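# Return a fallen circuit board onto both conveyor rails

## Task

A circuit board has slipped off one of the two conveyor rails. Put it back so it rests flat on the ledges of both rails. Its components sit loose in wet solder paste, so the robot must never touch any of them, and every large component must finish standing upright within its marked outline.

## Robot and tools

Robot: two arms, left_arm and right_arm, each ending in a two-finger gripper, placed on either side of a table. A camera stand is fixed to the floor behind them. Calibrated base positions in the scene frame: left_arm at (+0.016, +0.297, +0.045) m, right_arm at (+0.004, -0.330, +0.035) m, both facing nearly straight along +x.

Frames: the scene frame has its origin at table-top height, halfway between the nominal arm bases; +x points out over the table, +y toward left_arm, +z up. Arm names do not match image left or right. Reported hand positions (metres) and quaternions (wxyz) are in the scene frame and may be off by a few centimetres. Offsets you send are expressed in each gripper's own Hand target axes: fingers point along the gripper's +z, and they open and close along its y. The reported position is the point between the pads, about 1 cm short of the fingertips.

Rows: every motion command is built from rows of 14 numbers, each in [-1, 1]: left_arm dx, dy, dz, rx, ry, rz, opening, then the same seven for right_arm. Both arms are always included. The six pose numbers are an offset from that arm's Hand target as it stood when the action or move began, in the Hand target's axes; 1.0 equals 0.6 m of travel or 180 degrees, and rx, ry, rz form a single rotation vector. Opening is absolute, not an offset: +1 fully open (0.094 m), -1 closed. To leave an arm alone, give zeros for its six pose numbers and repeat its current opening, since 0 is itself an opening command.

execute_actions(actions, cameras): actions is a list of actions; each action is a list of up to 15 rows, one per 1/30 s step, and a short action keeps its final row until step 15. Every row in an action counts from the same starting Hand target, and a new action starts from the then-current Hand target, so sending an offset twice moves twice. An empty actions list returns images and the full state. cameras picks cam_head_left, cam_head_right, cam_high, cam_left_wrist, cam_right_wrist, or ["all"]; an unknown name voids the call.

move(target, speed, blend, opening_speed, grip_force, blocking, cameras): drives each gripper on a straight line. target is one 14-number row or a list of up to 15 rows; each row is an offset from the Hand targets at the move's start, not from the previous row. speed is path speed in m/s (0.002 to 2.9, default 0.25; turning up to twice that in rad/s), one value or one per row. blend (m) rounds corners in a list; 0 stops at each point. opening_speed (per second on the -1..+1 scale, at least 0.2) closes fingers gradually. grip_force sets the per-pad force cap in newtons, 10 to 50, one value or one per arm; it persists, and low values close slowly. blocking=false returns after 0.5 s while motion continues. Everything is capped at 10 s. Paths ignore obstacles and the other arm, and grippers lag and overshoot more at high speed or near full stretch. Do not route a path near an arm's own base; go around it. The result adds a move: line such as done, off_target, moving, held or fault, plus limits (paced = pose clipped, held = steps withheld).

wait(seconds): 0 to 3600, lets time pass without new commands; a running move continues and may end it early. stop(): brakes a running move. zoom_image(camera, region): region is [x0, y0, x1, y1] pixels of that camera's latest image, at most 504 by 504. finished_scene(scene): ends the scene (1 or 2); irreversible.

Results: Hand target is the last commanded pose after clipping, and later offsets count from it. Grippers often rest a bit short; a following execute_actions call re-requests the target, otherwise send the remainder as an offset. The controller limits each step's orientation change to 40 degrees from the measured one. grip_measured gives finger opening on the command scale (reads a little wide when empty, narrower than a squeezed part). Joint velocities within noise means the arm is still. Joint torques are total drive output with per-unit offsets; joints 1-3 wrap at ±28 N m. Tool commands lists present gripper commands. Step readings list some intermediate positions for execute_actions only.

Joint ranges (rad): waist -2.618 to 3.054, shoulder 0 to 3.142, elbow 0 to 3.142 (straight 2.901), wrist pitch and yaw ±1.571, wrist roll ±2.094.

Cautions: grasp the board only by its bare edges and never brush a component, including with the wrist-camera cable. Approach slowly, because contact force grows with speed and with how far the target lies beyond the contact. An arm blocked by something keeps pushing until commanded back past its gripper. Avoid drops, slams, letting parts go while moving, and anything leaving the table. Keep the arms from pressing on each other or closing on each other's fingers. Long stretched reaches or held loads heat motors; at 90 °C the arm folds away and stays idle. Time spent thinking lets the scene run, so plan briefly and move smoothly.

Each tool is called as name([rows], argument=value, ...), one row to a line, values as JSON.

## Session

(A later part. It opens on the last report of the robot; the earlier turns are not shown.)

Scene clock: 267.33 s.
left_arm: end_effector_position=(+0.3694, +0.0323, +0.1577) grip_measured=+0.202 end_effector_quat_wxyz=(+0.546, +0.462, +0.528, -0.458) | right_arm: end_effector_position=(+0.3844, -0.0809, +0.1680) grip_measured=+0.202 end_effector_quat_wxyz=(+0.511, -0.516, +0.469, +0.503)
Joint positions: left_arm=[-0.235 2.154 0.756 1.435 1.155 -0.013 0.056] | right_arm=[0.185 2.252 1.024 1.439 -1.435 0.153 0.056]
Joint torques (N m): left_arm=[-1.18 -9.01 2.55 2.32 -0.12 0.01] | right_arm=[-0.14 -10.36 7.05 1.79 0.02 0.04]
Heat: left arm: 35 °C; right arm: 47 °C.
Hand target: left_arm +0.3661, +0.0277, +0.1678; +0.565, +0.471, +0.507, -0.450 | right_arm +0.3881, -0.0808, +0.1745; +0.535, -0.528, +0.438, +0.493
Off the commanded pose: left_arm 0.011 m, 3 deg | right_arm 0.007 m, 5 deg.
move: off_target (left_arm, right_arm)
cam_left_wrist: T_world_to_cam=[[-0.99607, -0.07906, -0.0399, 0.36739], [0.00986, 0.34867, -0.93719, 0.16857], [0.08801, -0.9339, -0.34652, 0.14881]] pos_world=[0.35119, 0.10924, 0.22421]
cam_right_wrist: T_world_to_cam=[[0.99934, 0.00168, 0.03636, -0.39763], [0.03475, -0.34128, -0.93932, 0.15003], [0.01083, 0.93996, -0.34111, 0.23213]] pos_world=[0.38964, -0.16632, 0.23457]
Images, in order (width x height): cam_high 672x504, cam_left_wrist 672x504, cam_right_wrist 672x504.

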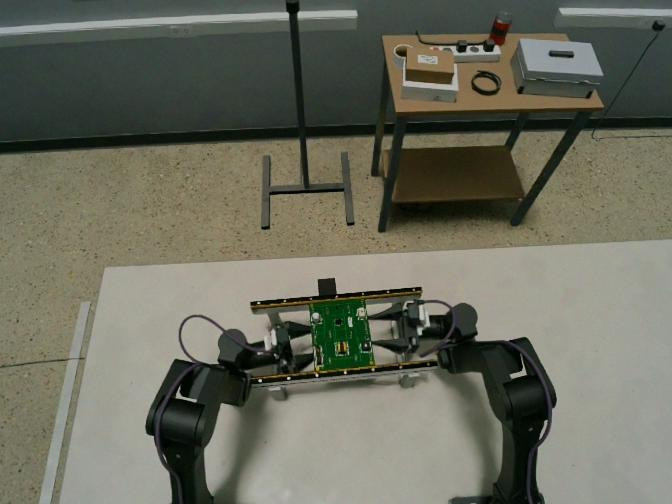

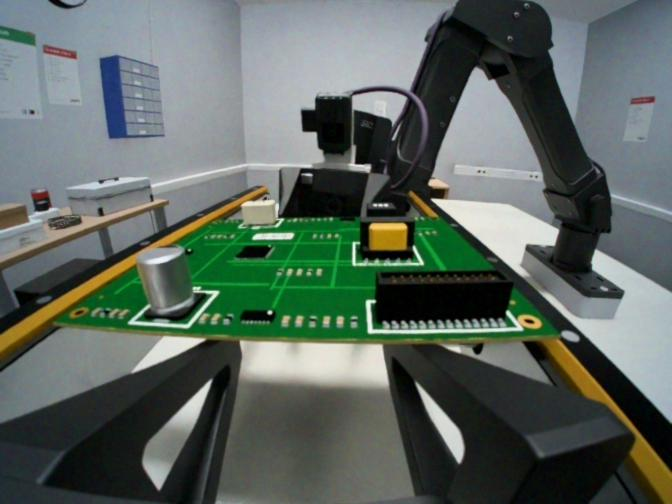

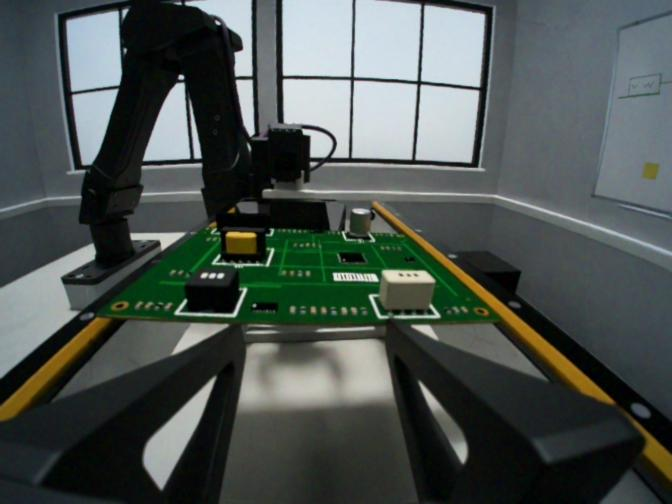

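move(target=[0,0,0,0,0,0.012,0.2,0.006,0.0005,0,0,0,-0.008,0.2], speed=0.02, cameras=["cam_left_wrist","cam_right_wrist"])

zoom_image(camera="cam_right_wrist", region=[420, 240, 560, 380])

zoom_image(camera="cam_right_wrist", region=[50, 240, 190, 380])

zoom_image(camera="cam_left_wrist", region=[20, 250, 160, 390])

zoom_image(camera="cam_left_wrist", region=[480, 270, 620, 410])

Scene clock: 307.77 s.
left_arm: end_effector_position=(+0.3697, +0.0324, +0.1576) grip_measured=+0.202 end_effector_quat_wxyz=(+0.553, +0.469, +0.522, -0.449) | right_arm: end_effector_position=(+0.3845, -0.0809, +0.1649) grip_measured=+0.202 end_effector_quat_wxyz=(+0.513, -0.519, +0.466, +0.500)
Joint positions: left_arm=[-0.235 2.154 0.756 1.435 1.153 0.016 0.056] | right_arm=[0.185 2.26 1.024 1.439 -1.435 0.136 0.056]
Joint torques (N m): left_arm=[-1.2 -8.98 2.55 2.32 -0.12 0.1] | right_arm=[-0.12 -10.29 7.13 1.79 0.03 -0.13]
Heat: left arm: 36 °C; right arm: 47 °C.
Hand target: left_arm +0.3661, +0.0278, +0.1676; +0.573, +0.480, +0.498, -0.439 | right_arm +0.3882, -0.0806, +0.1709; +0.541, -0.533, +0.432, +0.486
Off the commanded pose: left_arm 0.012 m, 4 deg | right_arm 0.007 m, 6 deg.
move: off_target (left_arm, right_arm)
cam_left_wrist: T_world_to_cam=[[-0.99438, -0.08106, -0.06804, 0.37155], [0.0352, 0.35291, -0.93499, 0.15871], [0.0998, -0.93214, -0.34808, 0.14466]] pos_world=[0.34943, 0.10895, 0.22402]
cam_right_wrist: T_world_to_cam=[[0.99894, 0.00129, 0.04599, -0.39905], [0.04366, -0.3419, -0.93872, 0.14344], [0.01452, 0.93973, -0.3416, 0.22972]] pos_world=[0.38903, -0.16632, 0.23147]

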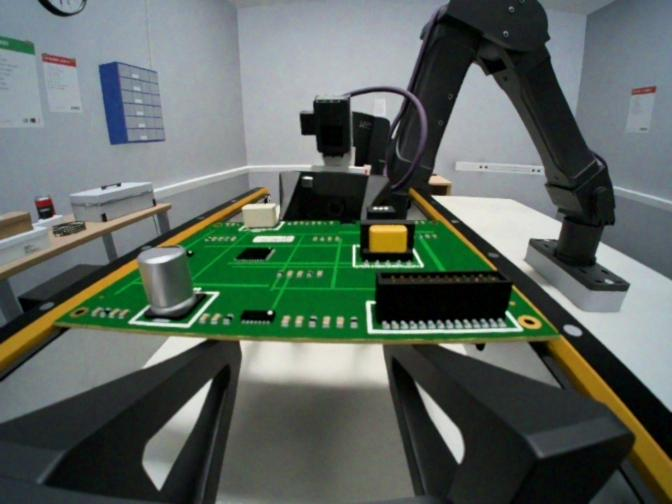

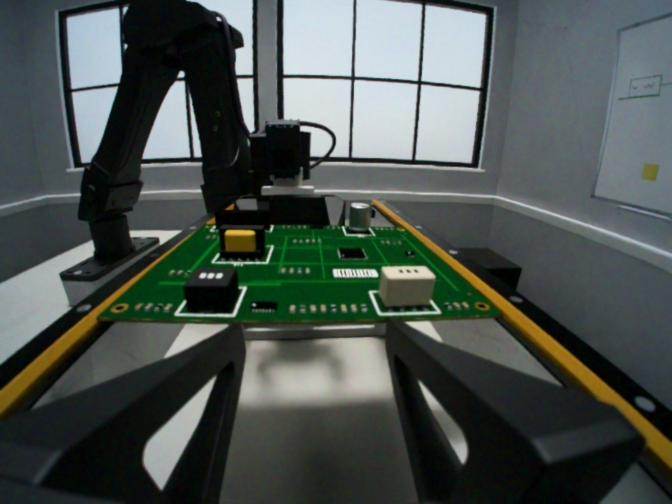

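Scaled by 3.600 from the camera's image (finer frame: 960x720).

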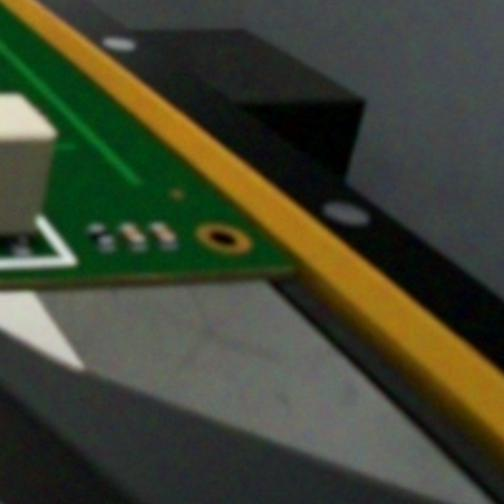

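Scaled by 3.600 from the camera's image (finer frame: 960x720).

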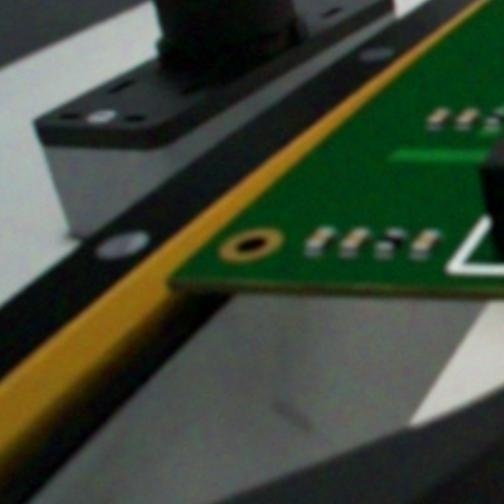

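Scaled by 3.600 from the camera's image (finer frame: 960x720).

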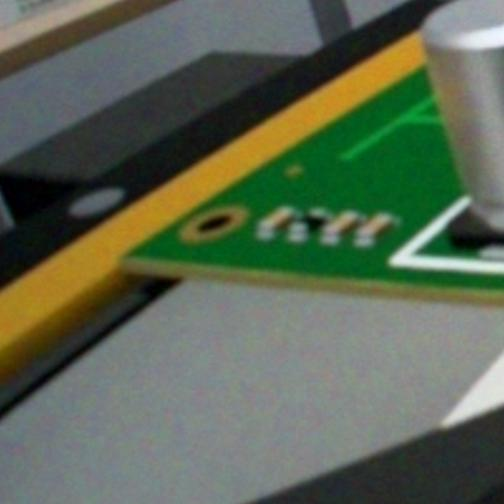

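Scaled by 3.600 from the camera's image (finer frame: 960x720).

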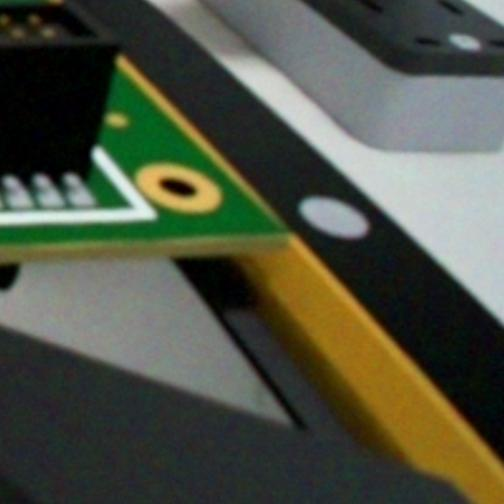

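move(target=[0.0085,0.001,0,0,0,0,0.2,0.0033,0,0,0,0,0,0.2], speed=0.02, cameras=["cam_left_wrist","cam_right_wrist"])

zoom_image(camera="cam_right_wrist", region=[50, 240, 190, 380])

zoom_image(camera="cam_left_wrist", region=[20, 250, 160, 390])

zoom_image(camera="cam_left_wrist", region=[480, 270, 620, 410])

Scene clock: 319.87 s.
left_arm: end_effector_position=(+0.3697, +0.0324, +0.1584) grip_measured=+0.202 end_effector_quat_wxyz=(+0.555, +0.471, +0.519, -0.447) | right_arm: end_effector_position=(+0.3850, -0.0808, +0.1630) grip_measured=+0.202 end_effector_quat_wxyz=(+0.516, -0.522, +0.463, +0.497)
Joint positions: left_arm=[-0.235 2.154 0.756 1.441 1.153 0.021 0.056] | right_arm=[0.185 2.266 1.027 1.439 -1.436 0.119 0.056]
Joint torques (N m): left_arm=[-1.13 -7.36 2.95 2.36 -0.11 0.1] | right_arm=[-0.08 -10.29 6.89 1.79 0.03 -0.01]
Heat: left arm: 36 °C; right arm: 47 °C.
Hand target: left_arm +0.3672, +0.0277, +0.1627; +0.573, +0.480, +0.498, -0.439 | right_arm +0.3885, -0.0805, +0.1689; +0.541, -0.533, +0.432, +0.486
Off the commanded pose: left_arm 0.007 m, 3 deg | right_arm 0.007 m, 5 deg.
move: off_target (left_arm, right_arm)
cam_left_wrist: T_world_to_cam=[[-0.99365, -0.08121, -0.07791, 0.37288], [0.04451, 0.3522, -0.93486, 0.15598], [0.10336, -0.93239, -0.34635, 0.1434]] pos_world=[0.34875, 0.10905, 0.22454]
cam_right_wrist: T_world_to_cam=[[0.99826, 0.00115, 0.05902, -0.40131], [0.05586, -0.34186, -0.93809, 0.13701], [0.0191, 0.93975, -0.34133, 0.22721]] pos_world=[0.38862, -0.16622, 0.22977]

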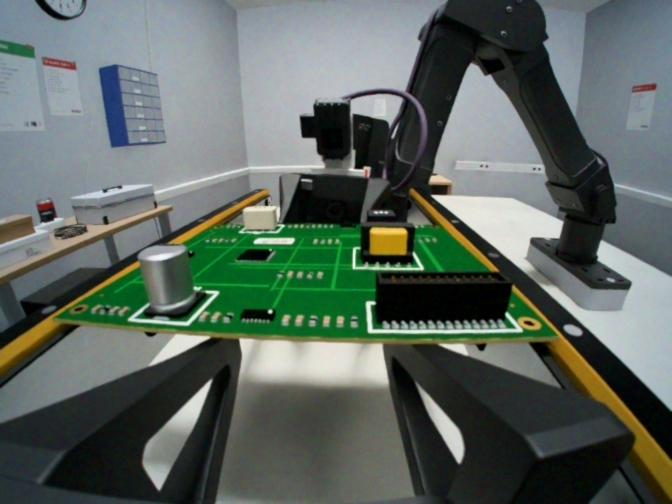

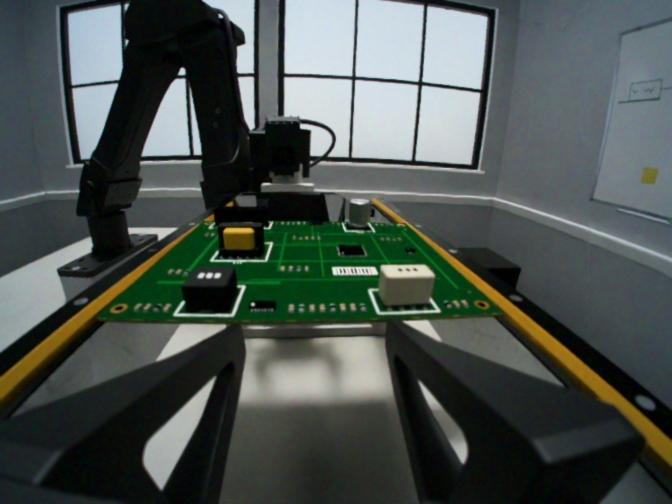

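Scaled by 3.600 from the camera's image (finer frame: 960x720).

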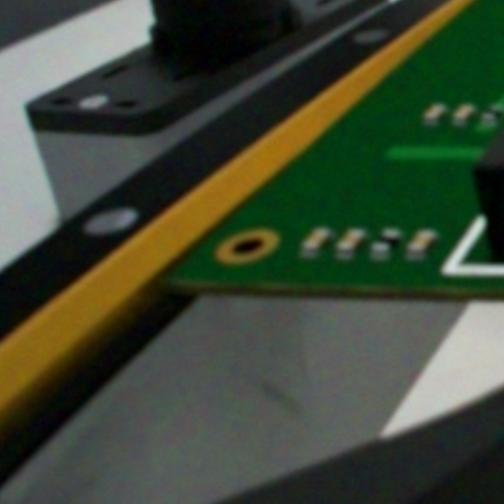

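Scaled by 3.600 from the camera's image (finer frame: 960x720).

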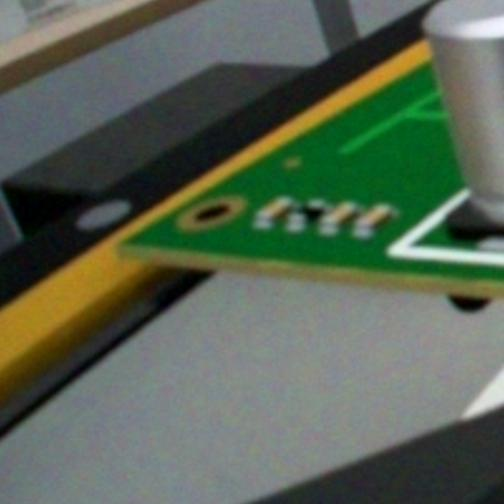

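Scaled by 3.600 from the camera's image (finer frame: 960x720).

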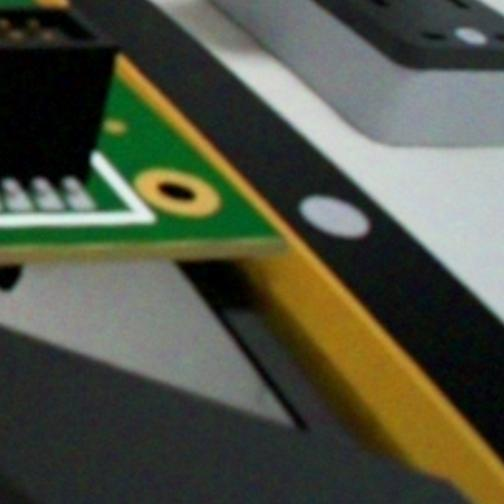

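move(target=[0.0085,0.001,0,0,0,0,0.2,0.000,0,0,0,0,0,0.2], speed=0.02, cameras=["cam_left_wrist","cam_right_wrist","cam_high"])

zoom_image(camera="cam_right_wrist", region=[50, 240, 190, 380])

zoom_image(camera="cam_left_wrist", region=[20, 250, 160, 390])

zoom_image(camera="cam_left_wrist", region=[480, 270, 620, 410])

zoom_image(camera="cam_high", region=[300, 285, 390, 385])

Scene clock: 330.03 s.
left_arm: end_effector_position=(+0.3694, +0.0324, +0.1525) grip_measured=+0.202 end_effector_quat_wxyz=(+0.555, +0.472, +0.519, -0.447) | right_arm: end_effector_position=(+0.3850, -0.0808, +0.1631) grip_measured=+0.202 end_effector_quat_wxyz=(+0.516, -0.522, +0.463, +0.497)
Joint positions: left_arm=[-0.235 2.177 0.756 1.46 1.153 0.024 0.056] | right_arm=[0.185 2.266 1.027 1.439 -1.436 0.119 0.056]
Joint torques (N m): left_arm=[-1.07 -7.38 3.3 2.34 -0.11 0.07] | right_arm=[-0.09 -10.5 6.99 1.78 0.04 0]
Heat: left arm: 36 °C; right arm: 48 °C.
Hand target: left_arm +0.3684, +0.0277, +0.1577; +0.573, +0.480, +0.498, -0.439 | right_arm +0.3885, -0.0805, +0.1689; +0.541, -0.533, +0.432, +0.486
Off the commanded pose: left_arm 0.007 m, 3 deg | right_arm 0.007 m, 5 deg.
move: off_target (left_arm)
cam_left_wrist: T_world_to_cam=[[-0.99366, -0.08121, -0.07774, 0.3722], [0.04421, 0.35348, -0.93439, 0.15042], [0.10336, -0.93191, -0.34765, 0.14164]] pos_world=[0.34855, 0.10905, 0.21873]
cam_right_wrist: T_world_to_cam=[[0.99824, 0.00116, 0.05934, -0.40138], [0.05616, -0.34179, -0.9381, 0.13691], [0.0192, 0.93978, -0.34125, 0.22716]] pos_world=[0.38862, -0.16622, 0.22977]
Images, in order (width x height): cam_high 672x504, cam_left_wrist 672x504, cam_right_wrist 672x504.

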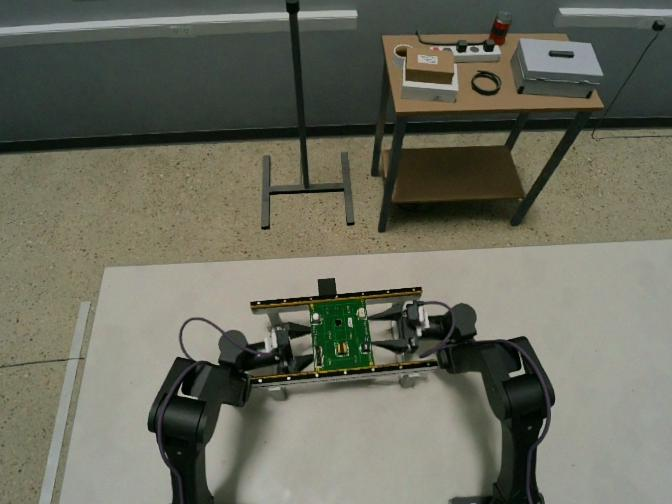

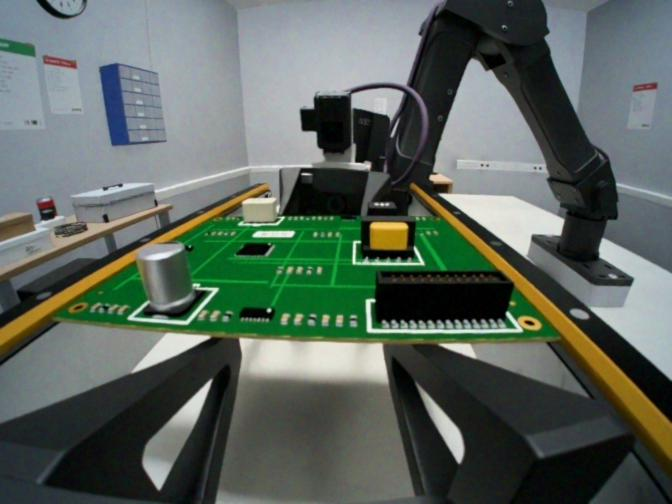

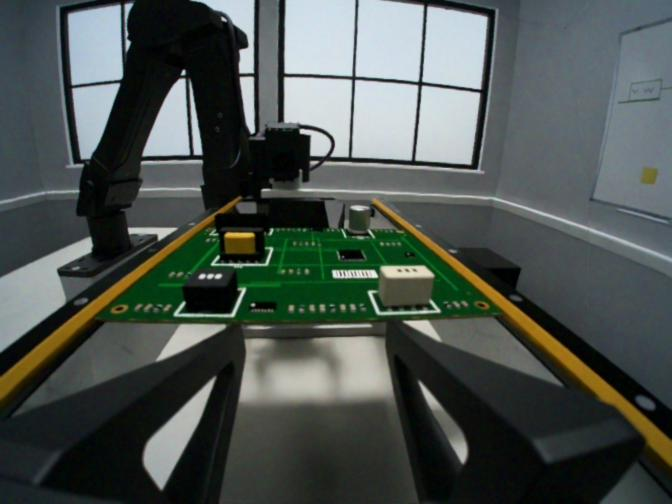

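Scaled by 3.600 from the camera's image (finer frame: 960x720).

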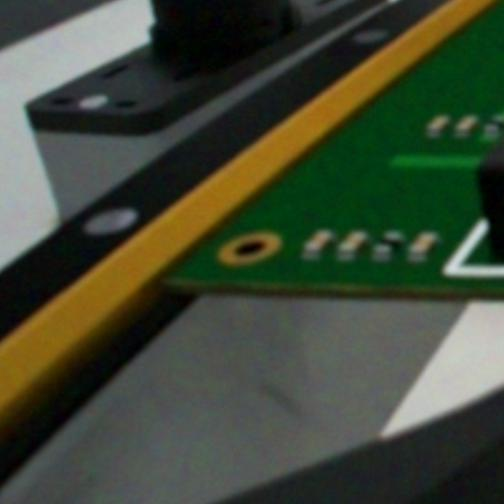

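Scaled by 3.600 from the camera's image (finer frame: 960x720).

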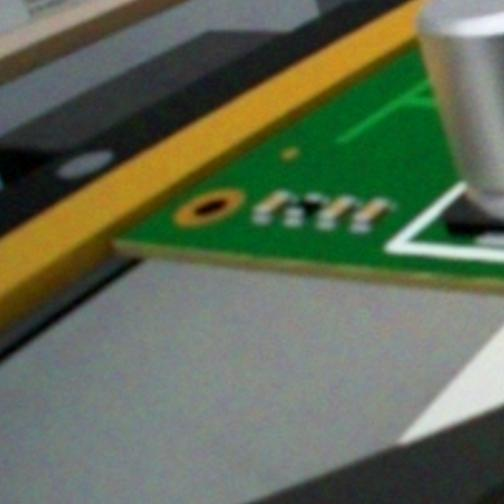

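Scaled by 3.600 from the camera's image (finer frame: 960x720).

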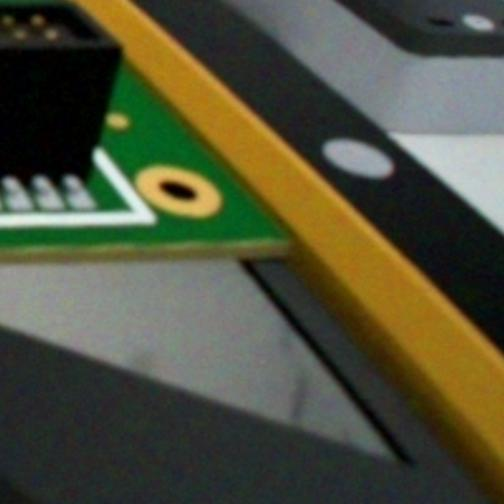

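Scaled by 5.040 from the camera's image (finer frame: 960x720).

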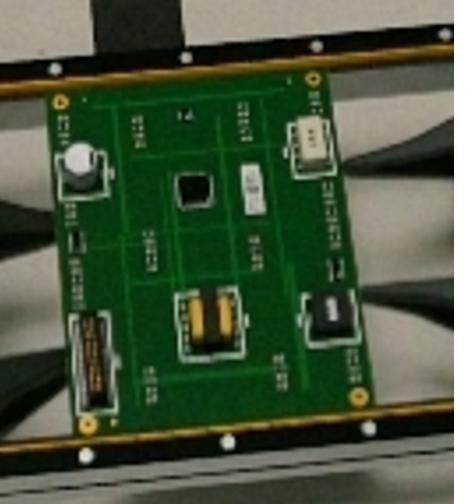

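move(target=[0.018,-0.002,0,0,0,0,0.2,0.0295,0.005,0,0,0,0,0.2], speed=0.03, cameras=["cam_left_wrist","cam_right_wrist","cam_high"])

zoom_image(camera="cam_high", region=[300, 285, 390, 385])

Scene clock: 341.63 s.
left_arm: end_effector_position=(+0.3685, +0.0327, +0.1407) grip_measured=+0.202 end_effector_quat_wxyz=(+0.553, +0.471, +0.522, -0.448) | right_arm: end_effector_position=(+0.3850, -0.0808, +0.1452) grip_measured=+0.202 end_effector_quat_wxyz=(+0.510, -0.519, +0.470, +0.500)
Joint positions: left_arm=[-0.235 2.22 0.756 1.494 1.153 0.025 0.056] | right_arm=[0.185 2.311 1.027 1.44 -1.436 0.095 0.056]
Joint torques (N m): left_arm=[-1.17 -7.3 3.51 2.38 -0.11 0.07] | right_arm=[0.13 -10.36 6.8 1.89 0.03 -0.12]
Heat: left arm: 37 °C; right arm: 48 °C.
Hand target: left_arm +0.3685, +0.0272, +0.1468; +0.573, +0.480, +0.498, -0.439 | right_arm +0.3883, -0.0794, +0.1510; +0.541, -0.533, +0.432, +0.486
Off the commanded pose: left_arm 0.008 m, 4 deg | right_arm 0.007 m, 6 deg.
move: off_target (left_arm, right_arm)
cam_left_wrist: T_world_to_cam=[[-0.99415, -0.08104, -0.07144, 0.36964], [0.03812, 0.35566, -0.93384, 0.14145], [0.10109, -0.93109, -0.35049, 0.13898]] pos_world=[0.34804, 0.10905, 0.20721]
cam_right_wrist: T_world_to_cam=[[0.99919, 0.00091, 0.04015, -0.39789], [0.03796, -0.34809, -0.93669, 0.12643], [0.01313, 0.93746, -0.34785, 0.22421]] pos_world=[0.38983, -0.16582, 0.2124]
Images, in order (width x height): cam_high 672x504, cam_left_wrist 672x504, cam_right_wrist 672x504.

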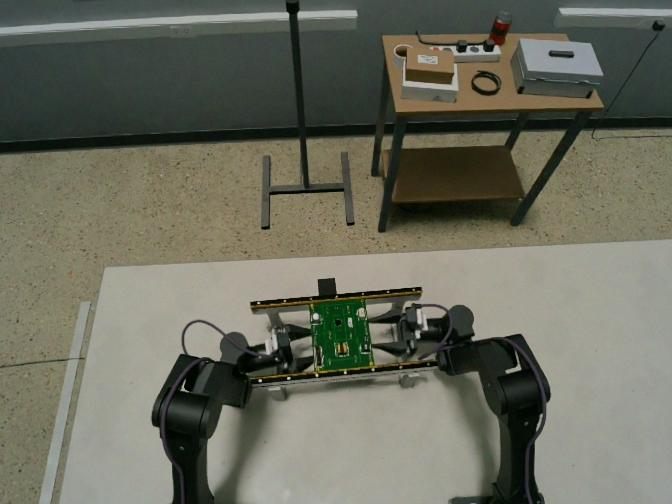

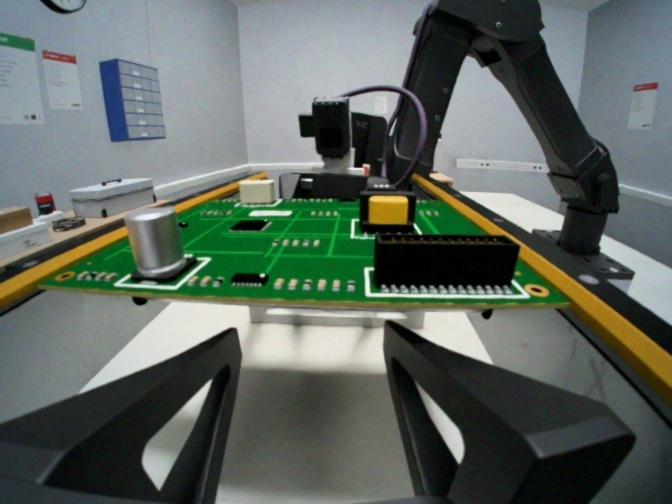

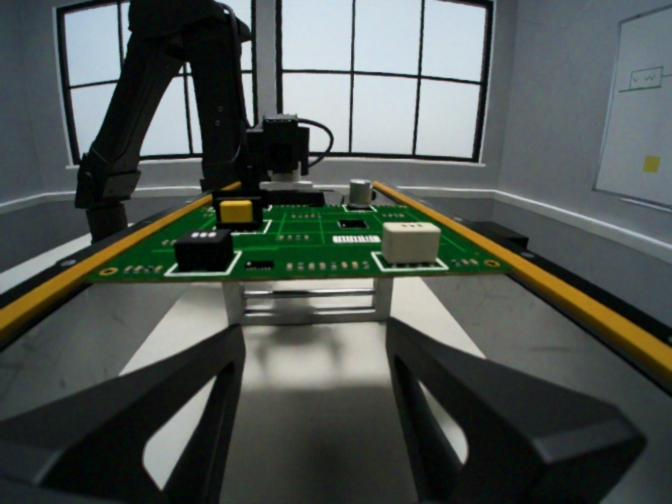

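Scaled by 5.040 from the camera's image (finer frame: 960x720).

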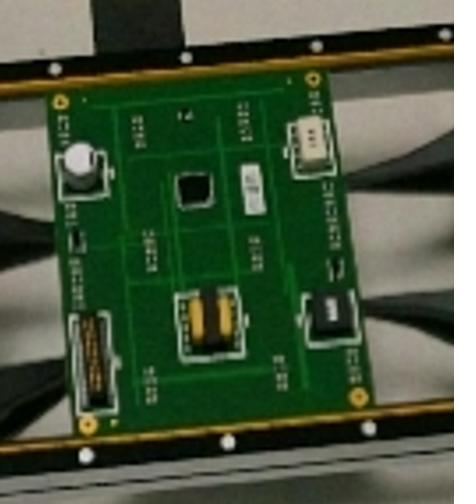

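Seated. Retract slightly and finish.

move(target=[0,0,-0.1,0,0,0,0.2,0,0,-0.08,0,0,0,0.2], speed=0.12, cameras=["cam_left_wrist"])

finished_scene(scene=2)

Scene clock: 348.10 s.
left_arm: end_effector_position=(+0.3611, +0.0838, +0.1271) grip_measured=+0.202 end_effector_quat_wxyz=(+0.539, +0.467, +0.535, -0.453) | right_arm: end_effector_position=(+0.3907, -0.1249, +0.1419) grip_measured=+0.202 end_effector_quat_wxyz=(+0.513, -0.529, +0.467, +0.489)
Joint positions: left_arm=[-0.086 2.22 0.687 1.5 1.303 0.049 0.056] | right_arm=[0.072 2.311 1.027 1.438 -1.548 0.068 0.056]
Joint torques (N m): left_arm=[0.62 -10.61 1.84 2.32 0.16 0.12] | right_arm=[-0.54 -12.4 4.64 1.5 -0.07 -0.16]
Heat: left arm: 36 °C; right arm: 48 °C.
Hand target: left_arm +0.3596, +0.0864, +0.1444; +0.573, +0.480, +0.498, -0.439 | right_arm +0.3907, -0.1273, +0.1482; +0.541, -0.533, +0.432, +0.486
Off the commanded pose: left_arm 0.017 m, 6 deg | right_arm 0.007 m, 5 deg.
joint sent to its limit (left arm) — joint 4 (wrist pitch), upper limit. The joint targets still meet the commanded pose.
move: off_target (left_arm, right_arm)
cam_left_wrist: T_world_to_cam=[[-0.99626, -0.07905, -0.03486, 0.3614], [0.00315, 0.36994, -0.92905, 0.12167], [0.08633, -0.92568, -0.36831, 0.18972]] pos_world=[0.34328, 0.15917, 0.19551]

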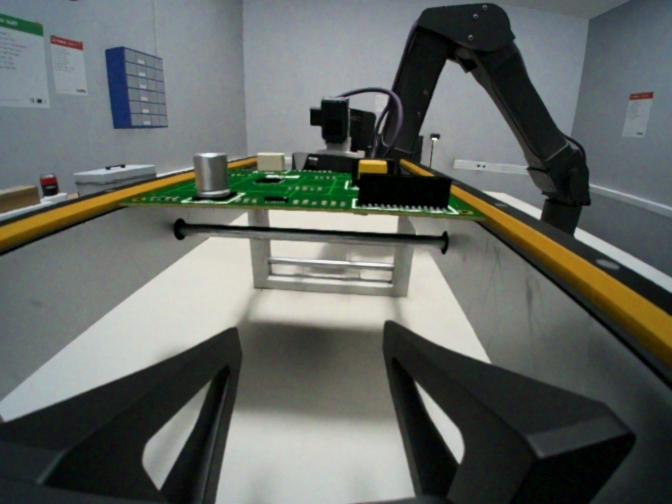

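The scene is finished: the task was done.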